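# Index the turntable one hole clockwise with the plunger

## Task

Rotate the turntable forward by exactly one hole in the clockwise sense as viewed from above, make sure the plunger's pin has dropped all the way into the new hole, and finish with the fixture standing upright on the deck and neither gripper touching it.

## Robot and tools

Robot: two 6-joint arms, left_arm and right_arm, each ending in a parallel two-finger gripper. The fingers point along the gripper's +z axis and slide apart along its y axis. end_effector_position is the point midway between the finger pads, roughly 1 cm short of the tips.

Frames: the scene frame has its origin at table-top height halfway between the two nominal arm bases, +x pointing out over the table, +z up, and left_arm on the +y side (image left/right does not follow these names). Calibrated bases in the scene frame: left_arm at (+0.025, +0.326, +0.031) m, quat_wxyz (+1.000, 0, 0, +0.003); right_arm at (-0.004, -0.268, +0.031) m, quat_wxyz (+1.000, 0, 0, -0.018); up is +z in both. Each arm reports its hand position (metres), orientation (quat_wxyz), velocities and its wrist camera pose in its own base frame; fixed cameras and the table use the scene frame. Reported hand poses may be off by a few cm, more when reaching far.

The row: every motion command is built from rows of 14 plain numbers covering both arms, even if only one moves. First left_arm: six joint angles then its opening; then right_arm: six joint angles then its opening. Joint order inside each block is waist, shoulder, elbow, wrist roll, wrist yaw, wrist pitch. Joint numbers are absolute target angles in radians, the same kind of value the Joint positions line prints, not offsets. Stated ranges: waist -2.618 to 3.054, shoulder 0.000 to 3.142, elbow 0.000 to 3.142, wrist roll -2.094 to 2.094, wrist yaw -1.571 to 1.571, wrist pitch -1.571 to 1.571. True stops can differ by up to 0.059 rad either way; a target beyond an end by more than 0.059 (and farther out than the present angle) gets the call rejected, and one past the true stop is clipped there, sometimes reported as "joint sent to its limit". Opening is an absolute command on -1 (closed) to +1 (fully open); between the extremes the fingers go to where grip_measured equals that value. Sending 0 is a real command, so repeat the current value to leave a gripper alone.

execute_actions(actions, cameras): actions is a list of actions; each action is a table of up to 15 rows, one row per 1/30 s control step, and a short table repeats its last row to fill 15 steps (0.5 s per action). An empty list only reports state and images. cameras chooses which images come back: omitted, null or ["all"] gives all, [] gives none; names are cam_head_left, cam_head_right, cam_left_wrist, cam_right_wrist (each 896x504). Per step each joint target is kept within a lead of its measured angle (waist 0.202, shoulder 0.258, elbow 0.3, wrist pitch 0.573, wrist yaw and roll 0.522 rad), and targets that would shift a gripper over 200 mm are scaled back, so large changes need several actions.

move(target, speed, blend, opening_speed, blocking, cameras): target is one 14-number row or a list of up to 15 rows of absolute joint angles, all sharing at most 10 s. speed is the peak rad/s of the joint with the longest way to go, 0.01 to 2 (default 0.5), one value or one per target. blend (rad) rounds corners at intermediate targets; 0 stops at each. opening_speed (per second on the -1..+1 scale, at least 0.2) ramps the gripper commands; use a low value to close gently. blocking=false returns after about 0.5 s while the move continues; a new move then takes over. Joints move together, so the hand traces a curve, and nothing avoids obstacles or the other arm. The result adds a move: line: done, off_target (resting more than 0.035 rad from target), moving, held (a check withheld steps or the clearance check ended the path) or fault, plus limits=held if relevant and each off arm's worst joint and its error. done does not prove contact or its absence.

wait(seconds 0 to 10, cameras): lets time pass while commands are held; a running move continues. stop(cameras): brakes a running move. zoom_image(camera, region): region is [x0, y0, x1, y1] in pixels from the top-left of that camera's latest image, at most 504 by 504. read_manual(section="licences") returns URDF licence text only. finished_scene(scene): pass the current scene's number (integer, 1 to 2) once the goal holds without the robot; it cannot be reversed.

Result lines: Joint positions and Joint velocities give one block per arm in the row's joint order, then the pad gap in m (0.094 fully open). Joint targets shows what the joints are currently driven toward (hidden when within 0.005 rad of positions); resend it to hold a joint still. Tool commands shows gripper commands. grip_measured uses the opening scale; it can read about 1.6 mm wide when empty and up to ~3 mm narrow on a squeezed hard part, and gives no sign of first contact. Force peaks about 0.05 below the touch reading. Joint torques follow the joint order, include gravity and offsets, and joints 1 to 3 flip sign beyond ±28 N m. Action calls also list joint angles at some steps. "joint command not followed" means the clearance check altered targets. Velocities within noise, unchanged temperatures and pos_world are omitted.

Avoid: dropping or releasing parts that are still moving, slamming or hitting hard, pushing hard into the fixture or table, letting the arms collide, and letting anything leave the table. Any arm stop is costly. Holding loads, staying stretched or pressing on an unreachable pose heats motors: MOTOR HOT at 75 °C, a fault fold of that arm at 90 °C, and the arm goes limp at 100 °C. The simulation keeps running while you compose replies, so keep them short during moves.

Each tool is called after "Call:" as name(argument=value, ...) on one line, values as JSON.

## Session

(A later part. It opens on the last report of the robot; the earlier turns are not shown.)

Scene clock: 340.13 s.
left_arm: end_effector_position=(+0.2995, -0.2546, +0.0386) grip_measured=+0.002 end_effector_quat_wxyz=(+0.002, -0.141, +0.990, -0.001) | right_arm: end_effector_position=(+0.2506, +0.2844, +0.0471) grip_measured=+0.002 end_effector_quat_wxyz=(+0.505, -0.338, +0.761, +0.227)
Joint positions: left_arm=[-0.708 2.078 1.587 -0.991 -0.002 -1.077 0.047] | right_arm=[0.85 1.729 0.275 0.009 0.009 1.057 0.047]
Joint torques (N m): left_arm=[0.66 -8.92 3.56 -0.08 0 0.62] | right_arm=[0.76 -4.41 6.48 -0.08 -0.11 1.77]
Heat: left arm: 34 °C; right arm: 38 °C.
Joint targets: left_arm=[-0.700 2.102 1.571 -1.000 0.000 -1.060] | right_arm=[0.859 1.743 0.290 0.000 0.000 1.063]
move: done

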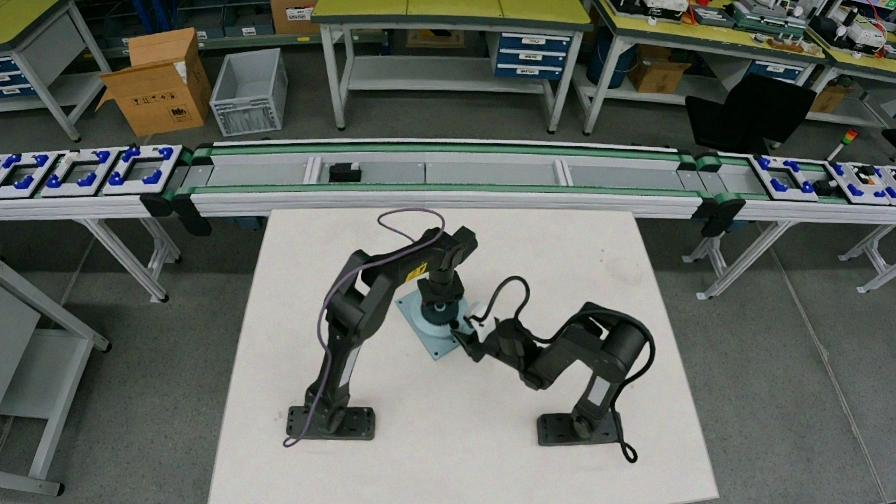

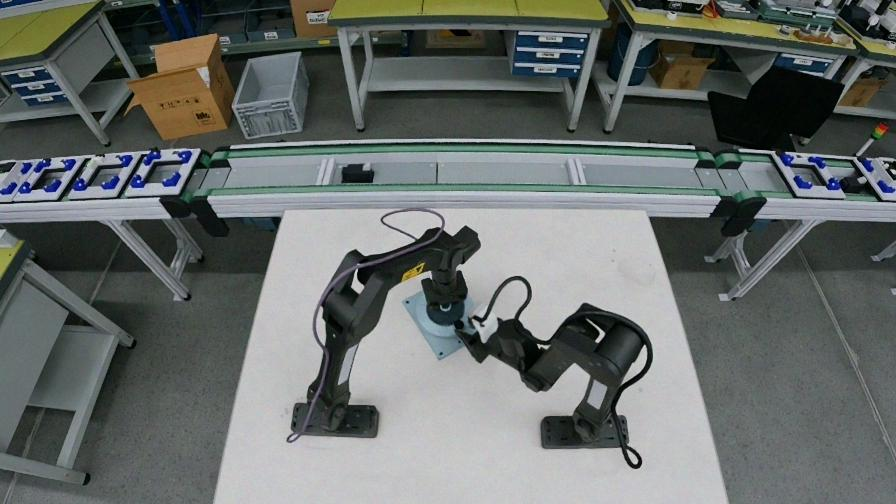

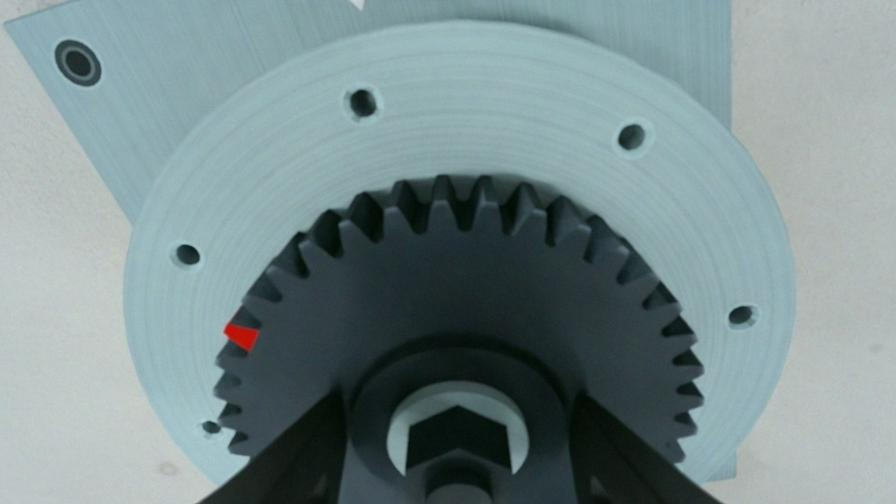

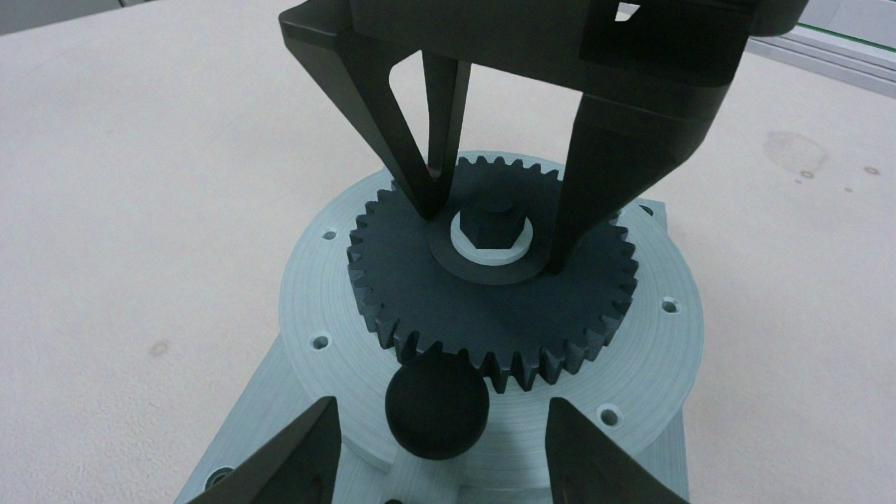

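Call:
move(target=[-0.700,2.102,1.571,-1.0,0,-1.060,-0.75,0.859,2.052,0.28,0,0,1.524,0], speed=0.25, opening_speed=0.4)

Call:
zoom_image(camera="cam_right_wrist", region=[250, 100, 650, 504])

Call:
zoom_image(camera="cam_left_wrist", region=[250, 150, 650, 504])

Scene clock: 388.43 s.
left_arm: end_effector_position=(+0.2995, -0.2547, +0.0386) grip_measured=-0.139 end_effector_quat_wxyz=(+0.002, -0.141, +0.990, -0.001) | right_arm: end_effector_position=(+0.2595, +0.2946, +0.0438) grip_measured=+0.002 end_effector_quat_wxyz=(+0.563, -0.319, +0.719, +0.254)
Joint positions: left_arm=[-0.708 2.078 1.587 -0.991 -0.001 -1.077 0.04] | right_arm=[0.85 2.034 0.275 0.009 0.009 1.519 0.047]
Joint torques (N m): left_arm=[0.66 -8.95 3.59 -0.08 0.01 0.62] | right_arm=[0.77 -5.2 3.45 -0.07 -0.1 1.82]
Joint targets: left_arm=[-0.700 2.102 1.571 -1.000 0.000 -1.060] | right_arm=[0.859 2.052 0.280 0.000 0.000 1.524]
move: done

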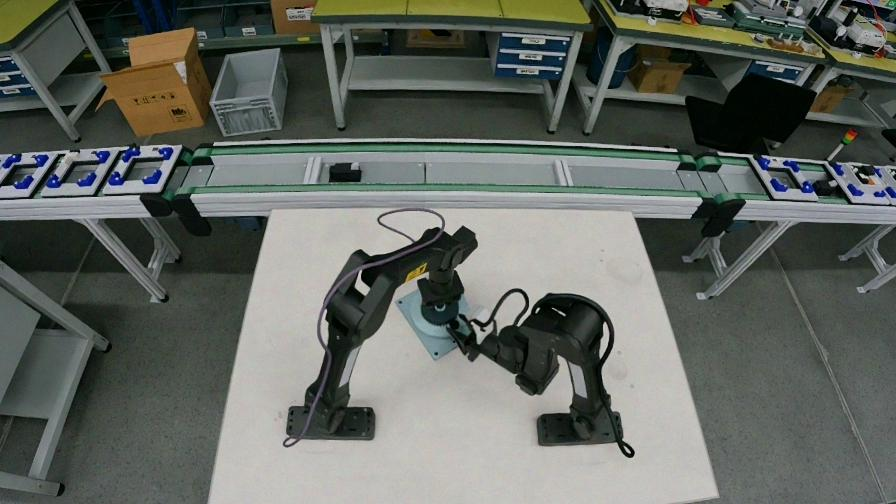

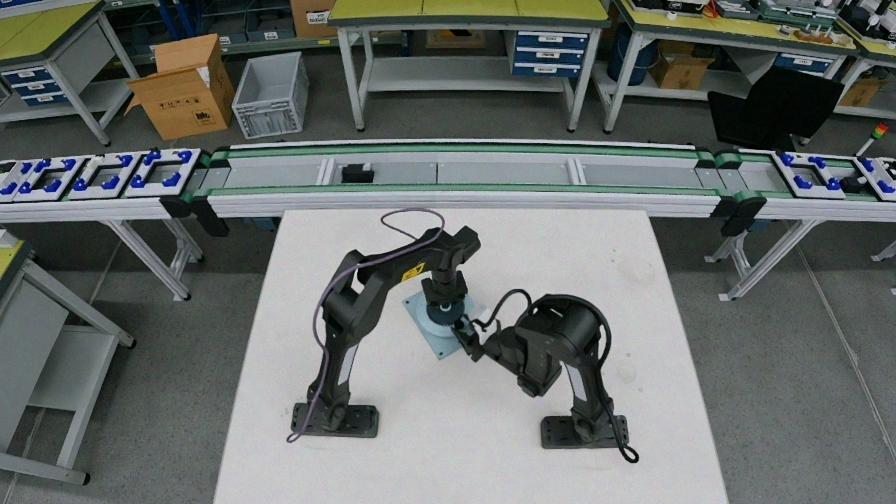

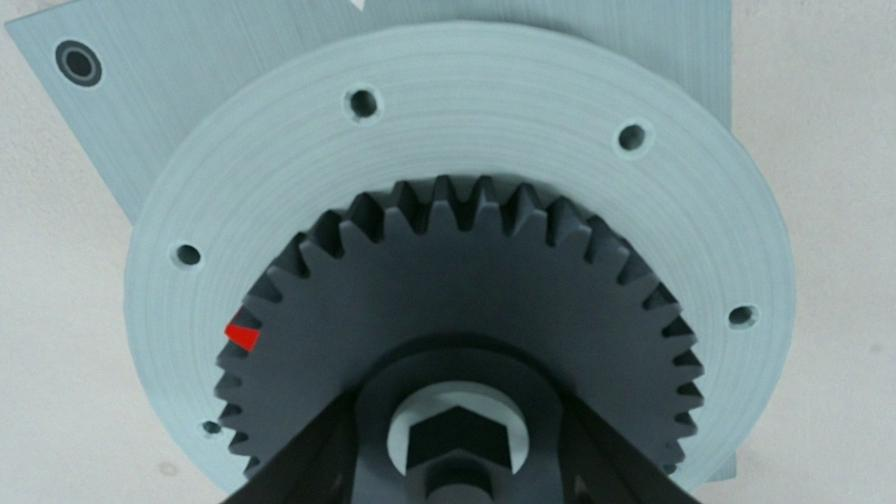

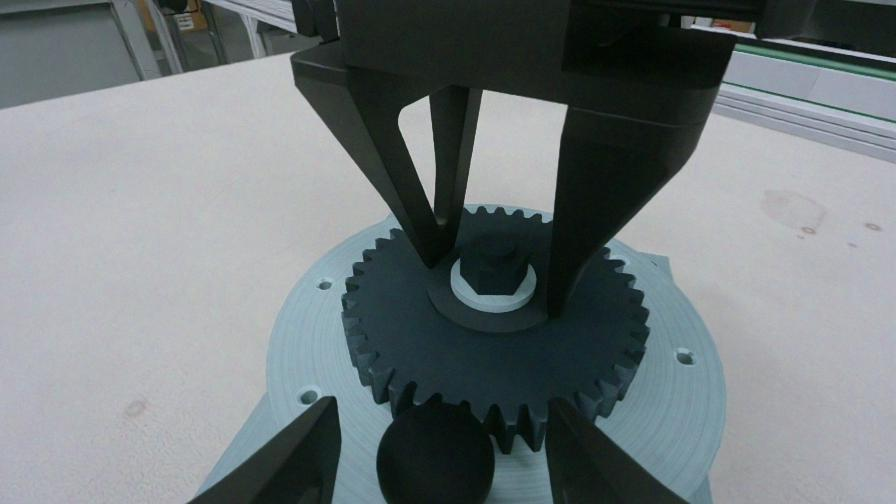

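Scaled by 1.248 from the camera's 896x504 image, which has a finer 1280x720 frame.

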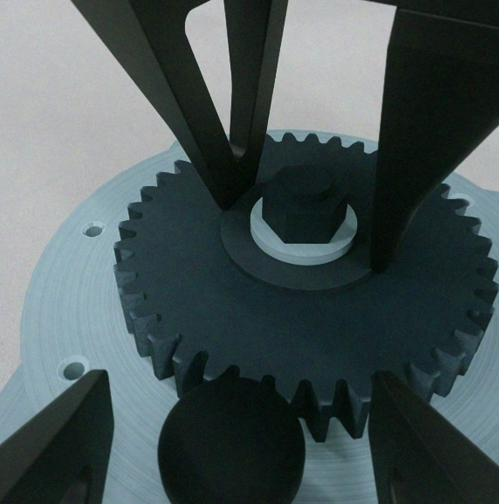

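Scaled by 1.260 from the camera's 896x504 image, which has a finer 1280x720 frame.

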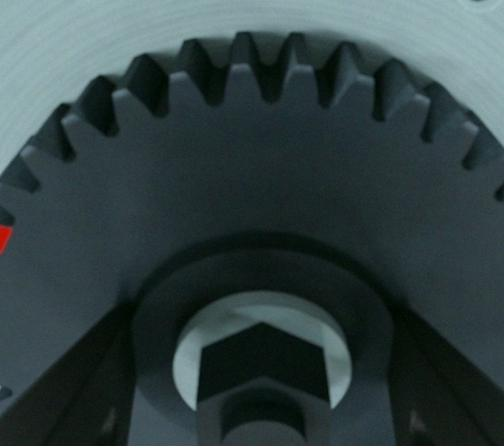

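Call:
move(target=[[-0.700,2.102,1.571,-1.0,0,-1.060,0,0.859,2.052,0.28,0,0,1.524,0],[-0.700,2.102,1.620,-1.0,0,-1.105,0,0.859,2.052,0.28,0,0,1.524,0]], speed=0.25, cameras=["cam_left_wrist","cam_right_wrist"])

Scene clock: 407.80 s.
left_arm: end_effector_position=(+0.2992, -0.2545, +0.0400) grip_measured=-0.002 end_effector_quat_wxyz=(+0.001, -0.141, +0.990, +0.000) | right_arm: end_effector_position=(+0.2595, +0.2946, +0.0440) grip_measured=+0.002 end_effector_quat_wxyz=(+0.563, -0.319, +0.719, +0.254)
Joint positions: left_arm=[-0.708 2.078 1.593 -0.991 -0.001 -1.086 0.047] | right_arm=[0.85 2.034 0.275 0.009 0.009 1.519 0.047]
Joint torques (N m): left_arm=[0.61 -8.95 6.9 -0.08 0.01 0.19] | right_arm=[0.73 -5.2 3.51 -0.06 -0.11 1.81]
Joint targets: left_arm=[-0.700 2.102 1.620 -1.000 0.000 -1.105] | right_arm=[0.859 2.052 0.280 0.000 0.000 1.524]
move: done
Images, in order: cam_left_wrist, cam_right_wrist.

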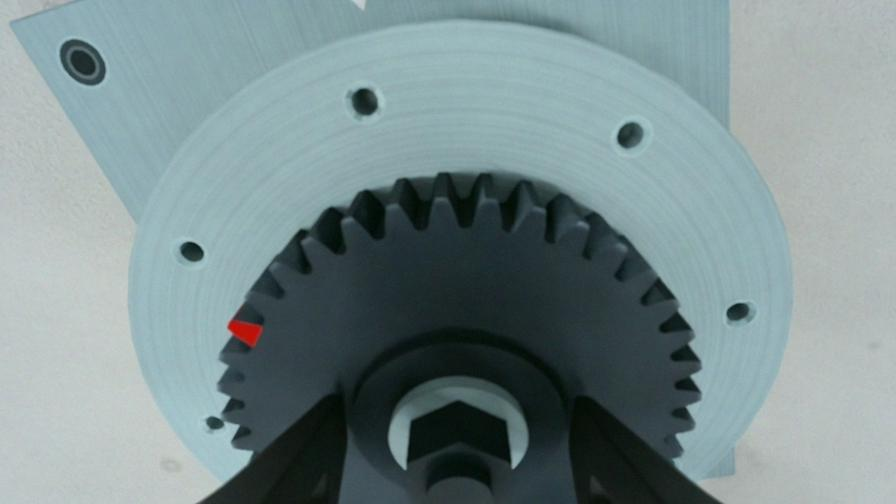

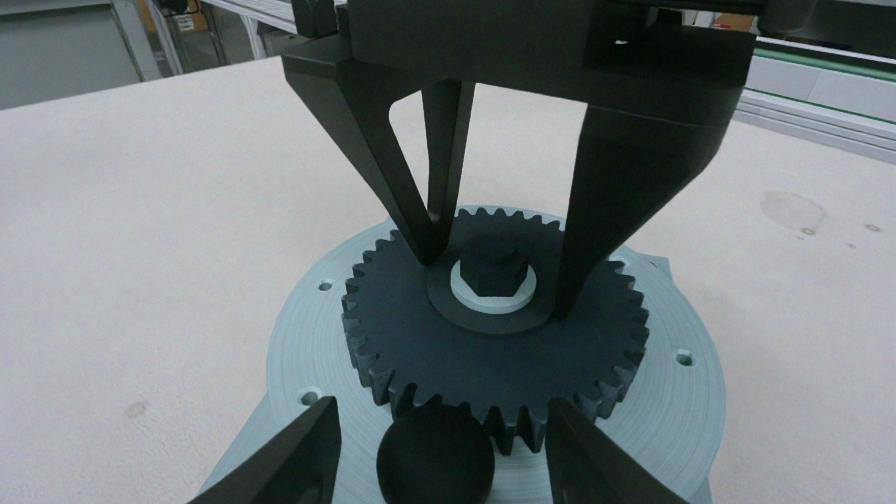

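Call:
move(target=[[-0.700,2.102,1.631,-1.0,0,-1.113,0,0.859,2.052,0.28,0,0,1.524,0]], speed=0.25, cameras=[])

Call:
move(target=[[-0.700,2.102,1.631,-1.0,0,-1.113,-0.75,0.859,2.052,0.28,0,0,1.524,0]], speed=0.25, opening_speed=0.5, cameras=["cam_left_wrist","cam_right_wrist"])

Scene clock: 414.67 s.
move: done

Scene clock: 416.37 s.
left_arm: end_effector_position=(+0.2996, -0.2548, +0.0421) grip_measured=-0.482 end_effector_quat_wxyz=(+0.000, -0.141, +0.990, +0.001) | right_arm: end_effector_position=(+0.2595, +0.2946, +0.0440) grip_measured=+0.002 end_effector_quat_wxyz=(+0.563, -0.319, +0.719, +0.254)
Joint positions: left_arm=[-0.708 2.079 1.604 -0.991 -0.001 -1.097 0.024] | right_arm=[0.85 2.034 0.275 0.009 0.009 1.519 0.047]
Joint torques (N m): left_arm=[0.64 -9.14 6.97 -0.09 0 0.2] | right_arm=[0.79 -5.2 3.49 -0.08 -0.1 1.81]
Joint targets: left_arm=[-0.700 2.102 1.631 -1.000 0.000 -1.113] | right_arm=[0.859 2.052 0.280 0.000 0.000 1.524]
move: done
Images, in order: cam_left_wrist, cam_right_wrist.

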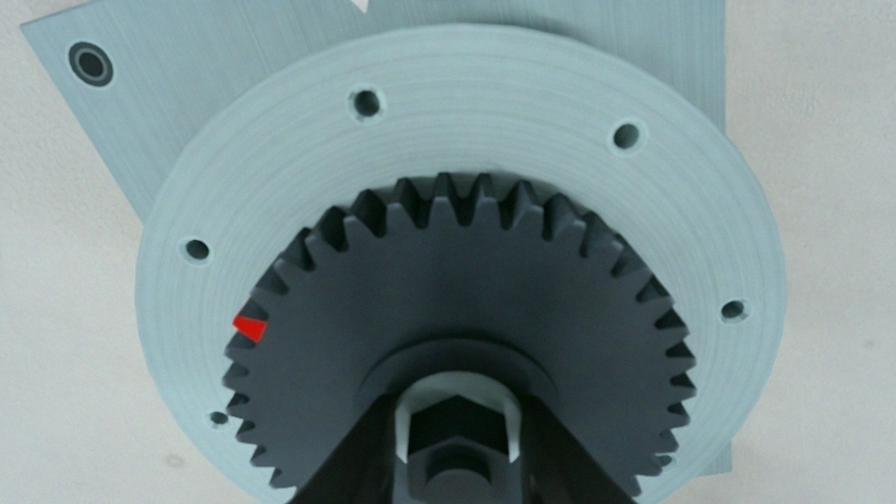

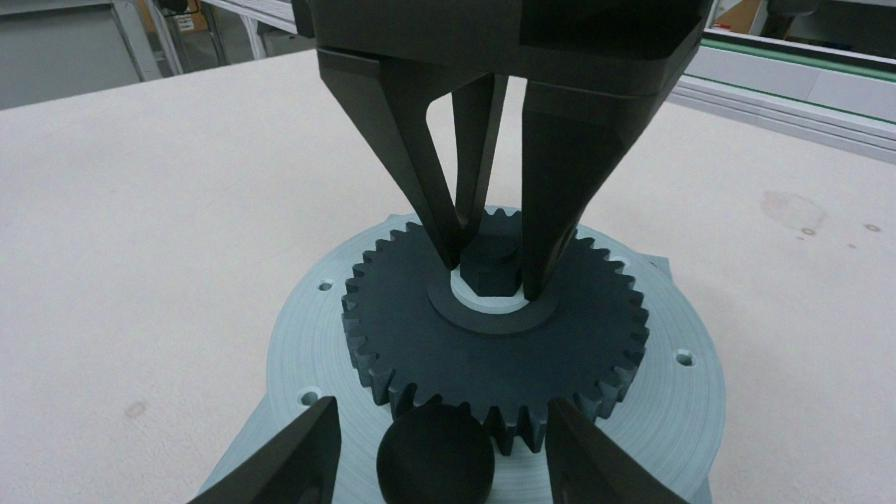

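Call:
move(target=[[-0.700,2.102,1.631,-1.0,0,-1.113,-0.3,0.859,2.052,0.28,0,0,1.524,0],[-0.700,2.103,1.642,-1.0,0,-1.125,-0.3,0.859,2.052,0.28,0,0,1.524,0],[-0.700,2.103,1.642,-1.0,0,-1.125,-0.8,0.859,2.052,0.28,0,0,1.524,0]], speed=0.25, opening_speed=0.5, cameras=["cam_left_wrist","cam_right_wrist"])

Call:
zoom_image(camera="cam_right_wrist", region=[380, 180, 620, 350])

Scene clock: 428.83 s.
left_arm: end_effector_position=(+0.2996, -0.2549, +0.0448) grip_measured=-0.629 end_effector_quat_wxyz=(-0.001, -0.141, +0.990, +0.002) | right_arm: end_effector_position=(+0.2595, +0.2947, +0.0441) grip_measured=+0.002 end_effector_quat_wxyz=(+0.563, -0.319, +0.719, +0.254)
Joint positions: left_arm=[-0.708 2.079 1.615 -0.991 -0.001 -1.11 0.017] | right_arm=[0.85 2.034 0.275 0.009 0.009 1.52 0.047]
Joint torques (N m): left_arm=[0.62 -9.02 6.95 -0.09 0 0.22] | right_arm=[0.81 -5.2 3.51 -0.06 -0.1 1.81]
Joint targets: left_arm=[-0.700 2.103 1.642 -1.000 0.000 -1.125] | right_arm=[0.859 2.052 0.280 0.000 0.000 1.524]
move: done
Images, in order: cam_left_wrist, cam_right_wrist.

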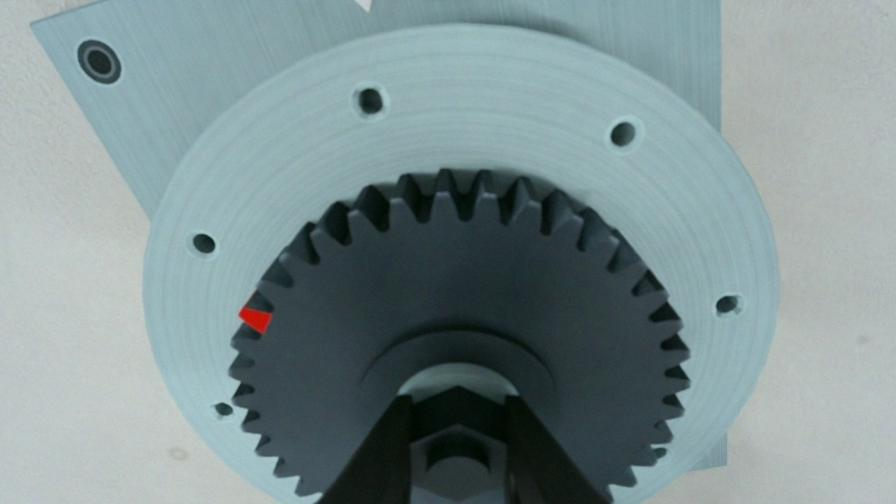

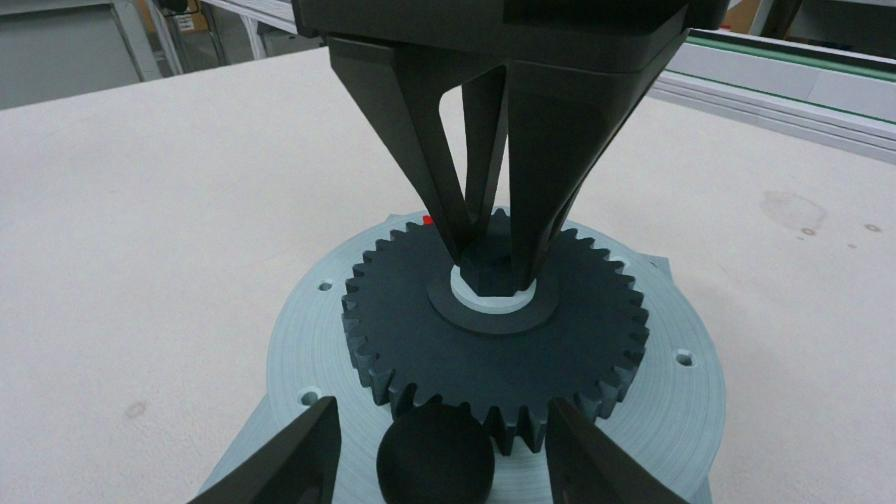

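Scaled by 2.100 from the camera's 896x504 image, which has a finer 1280x720 frame.

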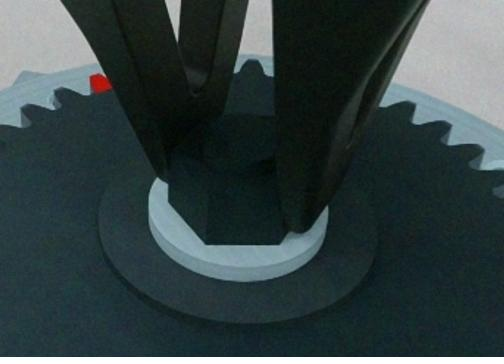

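Call:
move(target=[-0.700,2.103,1.642,-1.0,0,-1.125,-0.8,0.859,2.052,0.28,0,0,1.524,-0.85], speed=0.25, opening_speed=0.4)

Scene clock: 437.17 s.
left_arm: end_effector_position=(+0.2996, -0.2549, +0.0448) grip_measured=-0.629 end_effector_quat_wxyz=(-0.001, -0.141, +0.990, +0.002) | right_arm: end_effector_position=(+0.2595, +0.2947, +0.0442) grip_measured=-0.502 end_effector_quat_wxyz=(+0.563, -0.319, +0.719, +0.254)
Joint positions: left_arm=[-0.708 2.079 1.615 -0.991 -0.001 -1.11 0.017] | right_arm=[0.85 2.034 0.275 0.009 0.009 1.52 0.023]
Joint torques (N m): left_arm=[0.64 -9.07 6.97 -0.09 0.01 0.22] | right_arm=[0.73 -5.19 3.51 -0.08 -0.09 1.81]
Joint targets: left_arm=[-0.700 2.103 1.642 -1.000 0.000 -1.125] | right_arm=[0.859 2.052 0.280 0.000 0.000 1.524]
move: done

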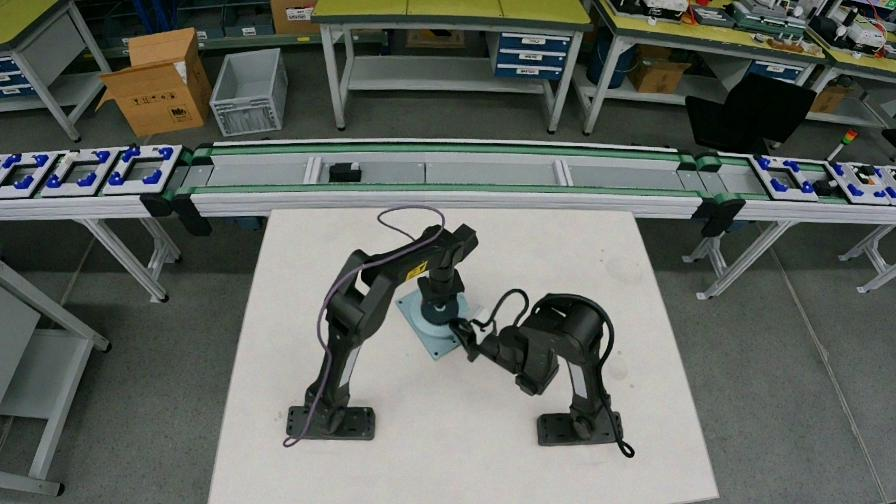

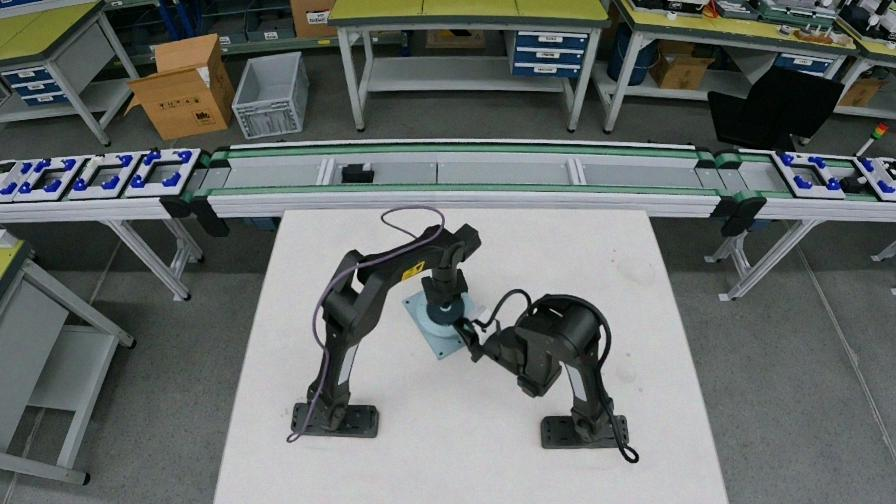

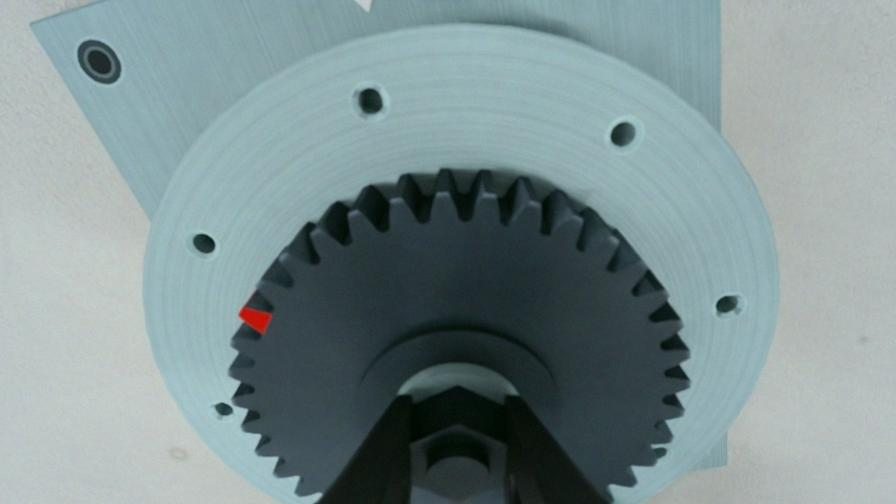

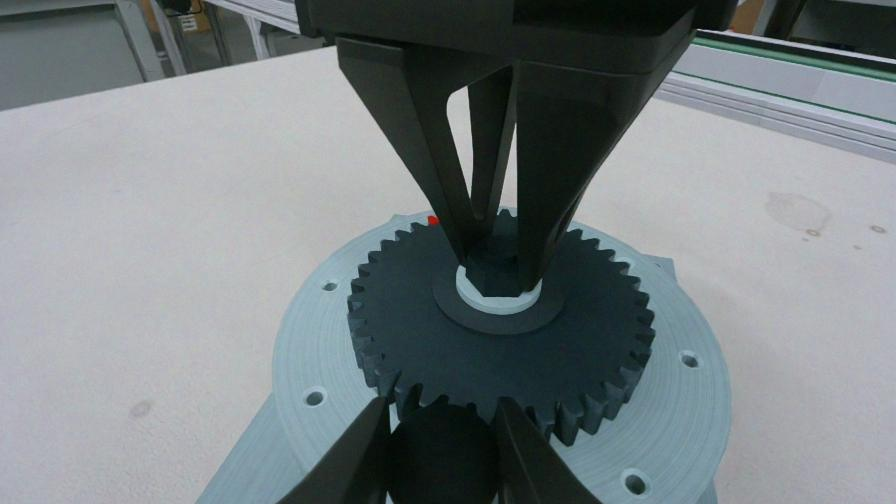

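Call:
move(target=[-0.700,2.103,1.642,-1.0,0,-1.125,-0.8,0.859,1.975,0.275,0,0,1.452,-0.85], speed=0.15, cameras=["cam_left_wrist","cam_right_wrist"])

Scene clock: 451.03 s.
left_arm: end_effector_position=(+0.2996, -0.2549, +0.0448) grip_measured=-0.629 end_effector_quat_wxyz=(-0.001, -0.141, +0.990, +0.002) | right_arm: end_effector_position=(+0.2594, +0.2945, +0.0441) grip_measured=-0.502 end_effector_quat_wxyz=(+0.557, -0.321, +0.724, +0.251)
Joint positions: left_arm=[-0.708 2.079 1.615 -0.991 -0.001 -1.11 0.017] | right_arm=[0.85 2.001 0.277 0.009 0.009 1.467 0.023]
Joint torques (N m): left_arm=[0.65 -9.03 6.95 -0.1 0.01 0.23] | right_arm=[0.77 -8.58 3.1 -0.07 -0.13 1.64]
Joint targets: left_arm=[-0.700 2.103 1.642 -1.000 0.000 -1.125] | right_arm=[0.859 1.975 0.275 0.000 0.000 1.452]
move: done
Images, in order: cam_left_wrist, cam_right_wrist.

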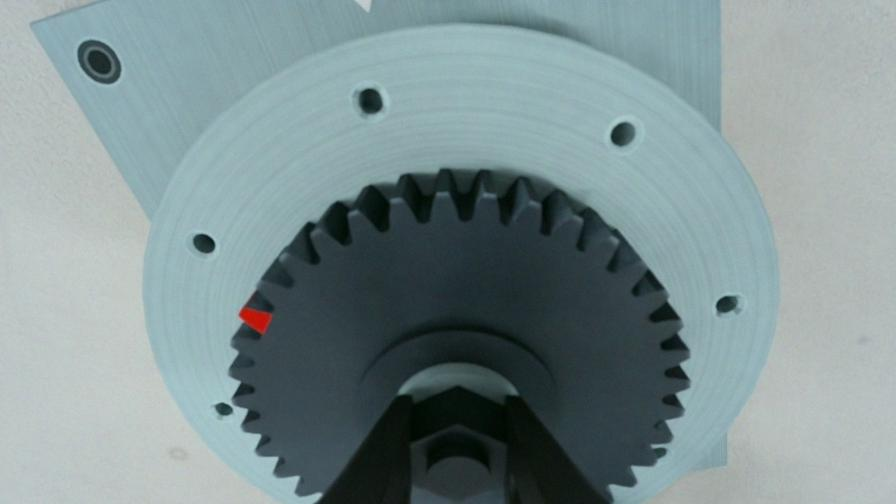

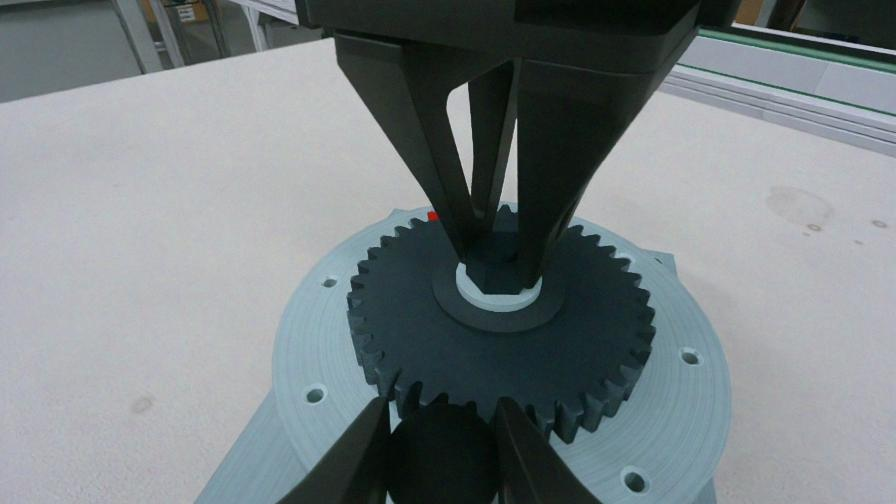

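Call:
move(target=[-0.700,2.103,1.642,-1.0,0,-1.125,-0.8,0.859,1.925,0.275,0,0,1.435,-0.85], speed=0.1, cameras=["cam_right_wrist"])

Scene clock: 459.90 s.
left_arm: end_effector_position=(+0.2996, -0.2549, +0.0448) grip_measured=-0.629 end_effector_quat_wxyz=(-0.001, -0.141, +0.990, +0.002) | right_arm: end_effector_position=(+0.2595, +0.2946, +0.0445) grip_measured=-0.503 end_effector_quat_wxyz=(+0.550, -0.323, +0.729, +0.248)
Joint positions: left_arm=[-0.708 2.079 1.615 -0.991 -0.001 -1.11 0.017] | right_arm=[0.85 1.964 0.281 0.009 0.009 1.406 0.023]
Joint torques (N m): left_arm=[0.64 -9.03 6.91 -0.08 -0.01 0.23] | right_arm=[0.72 -9.43 3 -0.08 -0.1 2.03]
Joint targets: left_arm=[-0.700 2.103 1.642 -1.000 0.000 -1.125] | right_arm=[0.859 1.925 0.275 0.000 0.000 1.435]
move: off_target (right_arm); right_arm: the shoulder is farthest, 0.039 rad from its target
Images, in order: cam_right_wrist.

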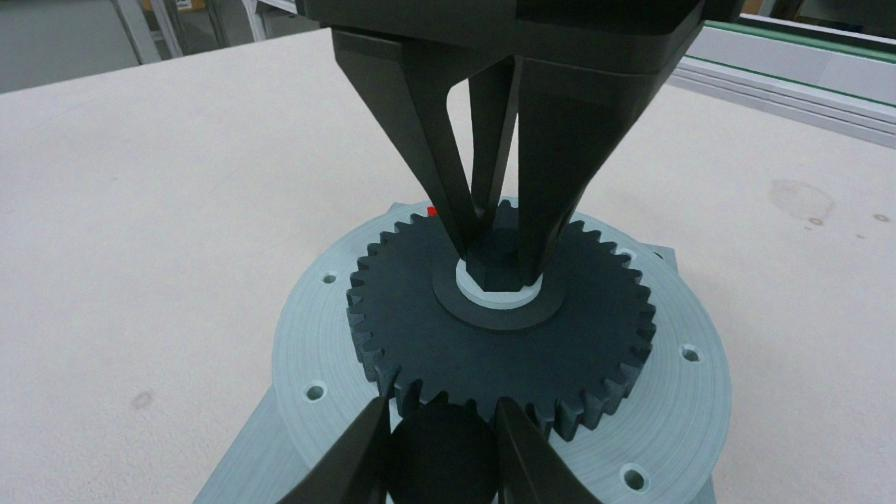

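Call:
move(target=[-0.700,2.103,1.642,-1.0,0,-1.125,-0.8,0.859,1.905,0.275,0,0,1.50,-0.85], speed=0.1, cameras=["cam_right_wrist","cam_left_wrist"])

Scene clock: 472.20 s.
left_arm: end_effector_position=(+0.2996, -0.2550, +0.0448) grip_measured=-0.629 end_effector_quat_wxyz=(-0.001, -0.141, +0.990, +0.001) | right_arm: end_effector_position=(+0.2596, +0.2947, +0.0453) grip_measured=-0.503 end_effector_quat_wxyz=(+0.550, -0.323, +0.729, +0.248)
Joint positions: left_arm=[-0.708 2.079 1.615 -0.991 -0.001 -1.11 0.017] | right_arm=[0.85 1.96 0.281 0.009 0.009 1.403 0.023]
Joint torques (N m): left_arm=[0.62 -9.06 6.94 -0.09 0 0.22] | right_arm=[0.73 -10.81 2.97 -0.07 -0.12 2.65]
Joint targets: left_arm=[-0.700 2.103 1.642 -1.000 0.000 -1.125] | right_arm=[0.859 1.905 0.275 0.000 0.000 1.500]
move: off_target (right_arm); right_arm: the wrist pitch is farthest, 0.097 rad from its target
Images, in order: cam_left_wrist, cam_right_wrist.

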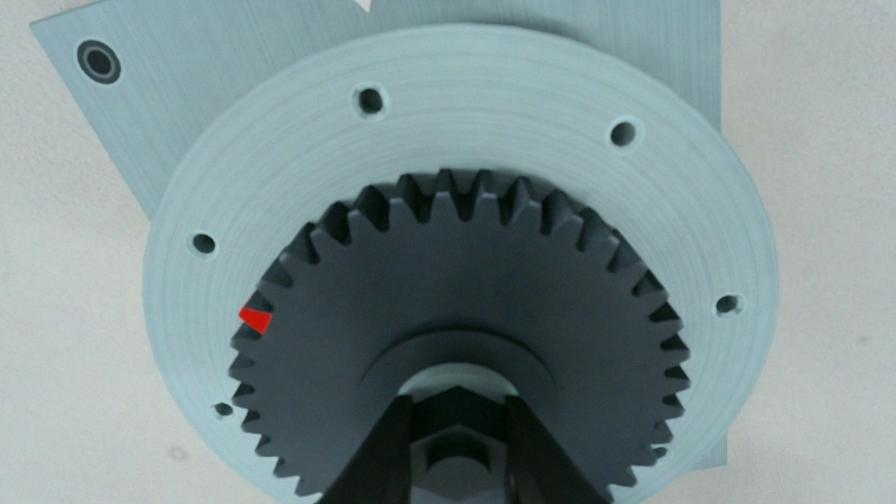

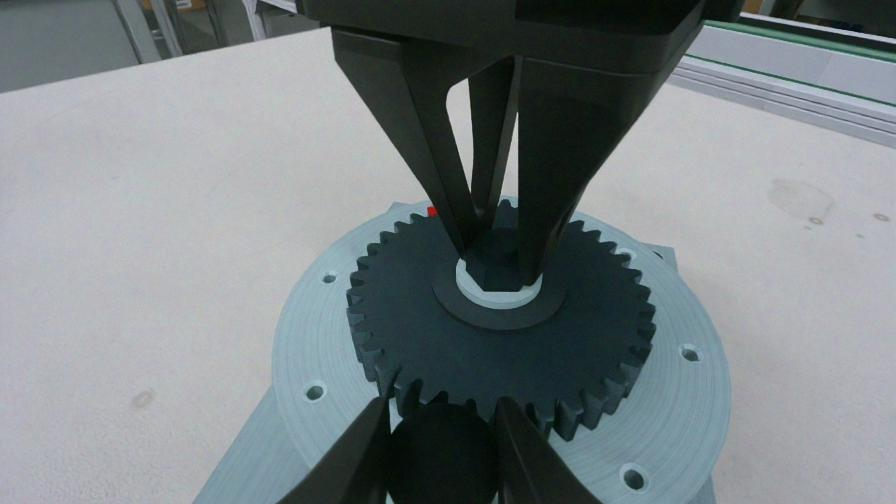

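Call:
move(target=[-0.700,2.103,1.642,-1.0,0,-1.125,-0.8,0.859,1.865,0.275,0,0,1.55,-0.95], speed=0.1, cameras=["cam_right_wrist","cam_left_wrist"])

Scene clock: 479.63 s.
left_arm: end_effector_position=(+0.2992, -0.2554, +0.0448) grip_measured=-0.629 end_effector_quat_wxyz=(-0.002, -0.142, +0.990, +0.000) | right_arm: end_effector_position=(+0.2589, +0.2940, +0.0473) grip_measured=-0.503 end_effector_quat_wxyz=(+0.549, -0.324, +0.730, +0.247)
Joint positions: left_arm=[-0.708 2.079 1.615 -0.993 0.003 -1.11 0.017] | right_arm=[0.85 1.937 0.278 0.009 0.009 1.379 0.023]
Joint torques (N m): left_arm=[0.62 -9.07 6.9 -0.06 -0.02 0.22] | right_arm=[0.75 -12.05 3.38 -0.08 -0.11 3.32]
Heat: left arm: 36 °C; right arm: 43 °C.
Joint targets: left_arm=[-0.700 2.103 1.642 -1.000 0.000 -1.125] | right_arm=[0.859 1.865 0.275 0.000 0.000 1.550]
move: off_target (right_arm); right_arm: the wrist pitch is farthest, 0.171 rad from its target
Images, in order: cam_left_wrist, cam_right_wrist.

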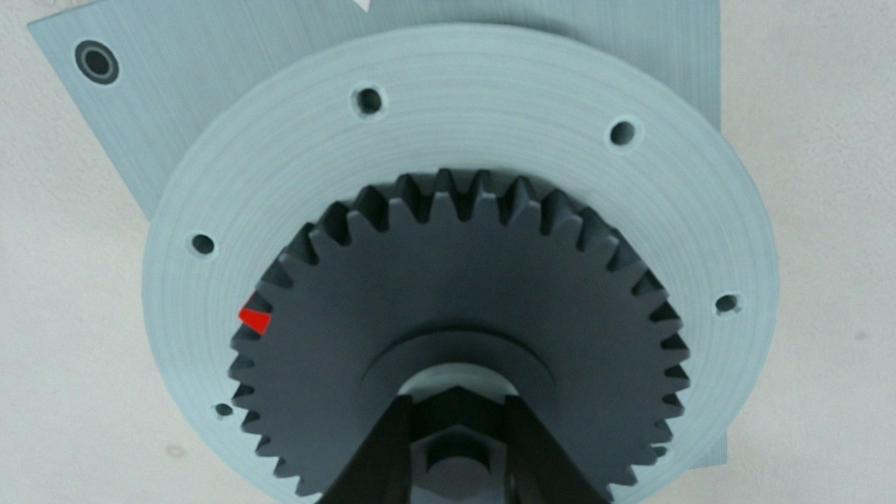

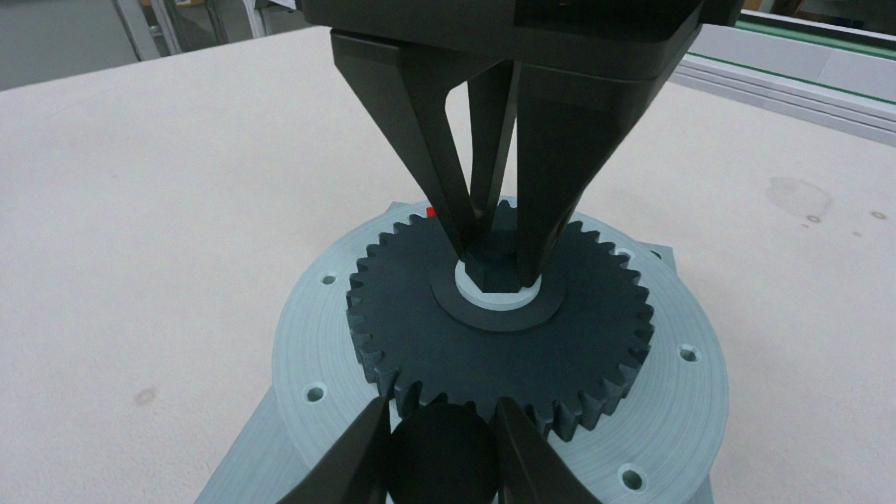

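Call:
move(target=[-0.700,2.103,1.642,-1.0,0,-1.125,-0.8,0.859,1.835,0.295,0,0,1.565,-0.95], speed=0.1, cameras=["cam_right_wrist","cam_left_wrist"])

Scene clock: 489.83 s.
left_arm: end_effector_position=(+0.2988, -0.2558, +0.0448) grip_measured=-0.629 end_effector_quat_wxyz=(-0.003, -0.142, +0.990, -0.001) | right_arm: end_effector_position=(+0.2587, +0.2937, +0.0495) grip_measured=-0.503 end_effector_quat_wxyz=(+0.548, -0.324, +0.731, +0.247)
Joint positions: left_arm=[-0.708 2.079 1.615 -0.994 0.006 -1.111 0.017] | right_arm=[0.85 1.914 0.278 0.009 0.009 1.354 0.023]
Joint torques (N m): left_arm=[0.65 -9.02 6.94 -0.06 -0.06 0.22] | right_arm=[0.75 -12.63 5.59 -0.05 -0.1 3.6]
Joint targets: left_arm=[-0.700 2.103 1.642 -1.000 0.000 -1.125] | right_arm=[0.859 1.835 0.295 0.000 0.000 1.556]
joint sent to its limit (right arm) — the wrist pitch, upper limit.
move: off_target (right_arm); right_arm: the wrist pitch is farthest, 0.211 rad from its target
Images, in order: cam_left_wrist, cam_right_wrist.

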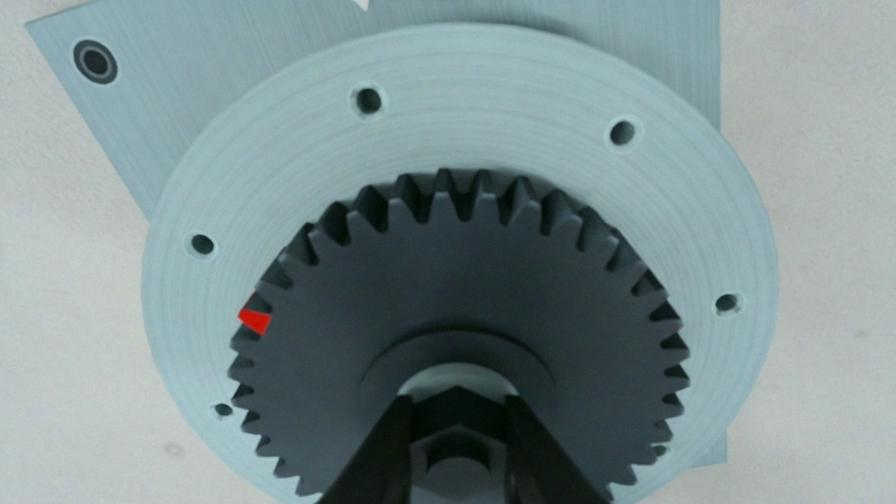

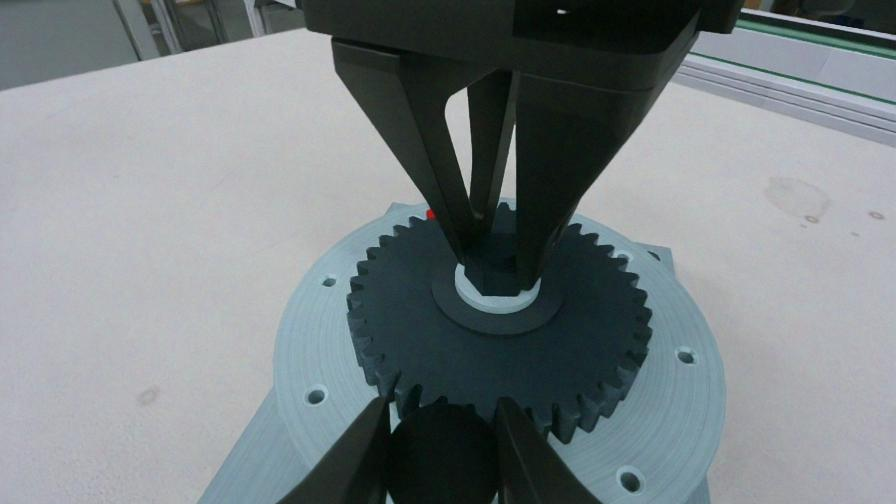

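Call:
move(target=[-0.700,2.103,1.642,-1.0,0,-1.125,-0.8,0.859,1.795,0.320,0,0,1.556,-0.95], speed=0.1, cameras=["cam_right_wrist","cam_left_wrist"])

Scene clock: 497.77 s.
left_arm: end_effector_position=(+0.2985, -0.2561, +0.0448) grip_measured=-0.629 end_effector_quat_wxyz=(-0.004, -0.143, +0.990, -0.001) | right_arm: end_effector_position=(+0.2586, +0.2936, +0.0515) grip_measured=-0.503 end_effector_quat_wxyz=(+0.544, -0.325, +0.733, +0.245)
Joint positions: left_arm=[-0.708 2.079 1.615 -0.994 0.008 -1.111 0.017] | right_arm=[0.85 1.884 0.28 0.009 0.009 1.312 0.023]
Joint torques (N m): left_arm=[0.64 -9.03 6.97 -0.06 -0.08 0.22] | right_arm=[0.79 -13.23 8.01 -0.08 -0.11 3.96]
Heat: left arm: 36 °C; right arm: 49 °C.
Joint targets: left_arm=[-0.700 2.103 1.642 -1.000 0.000 -1.125] | right_arm=[0.859 1.795 0.320 0.000 0.000 1.556]
move: off_target (right_arm); right_arm: the wrist pitch is farthest, 0.244 rad from its target
Images, in order: cam_left_wrist, cam_right_wrist.

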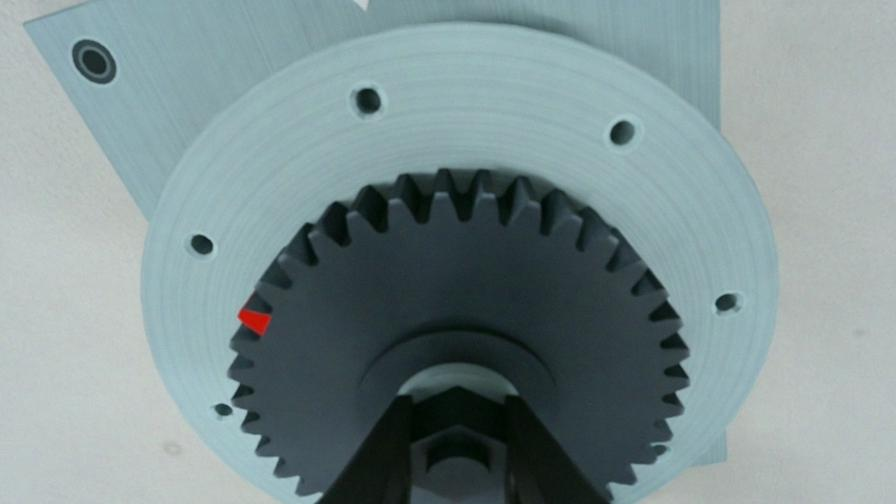

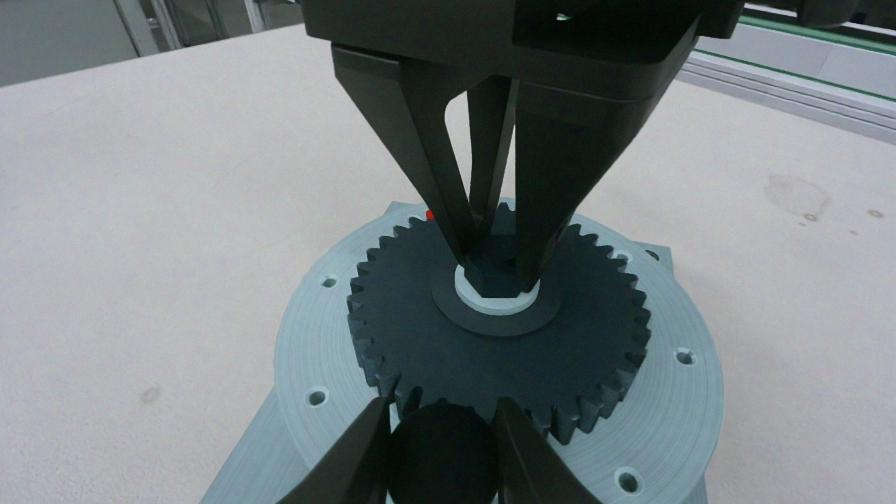

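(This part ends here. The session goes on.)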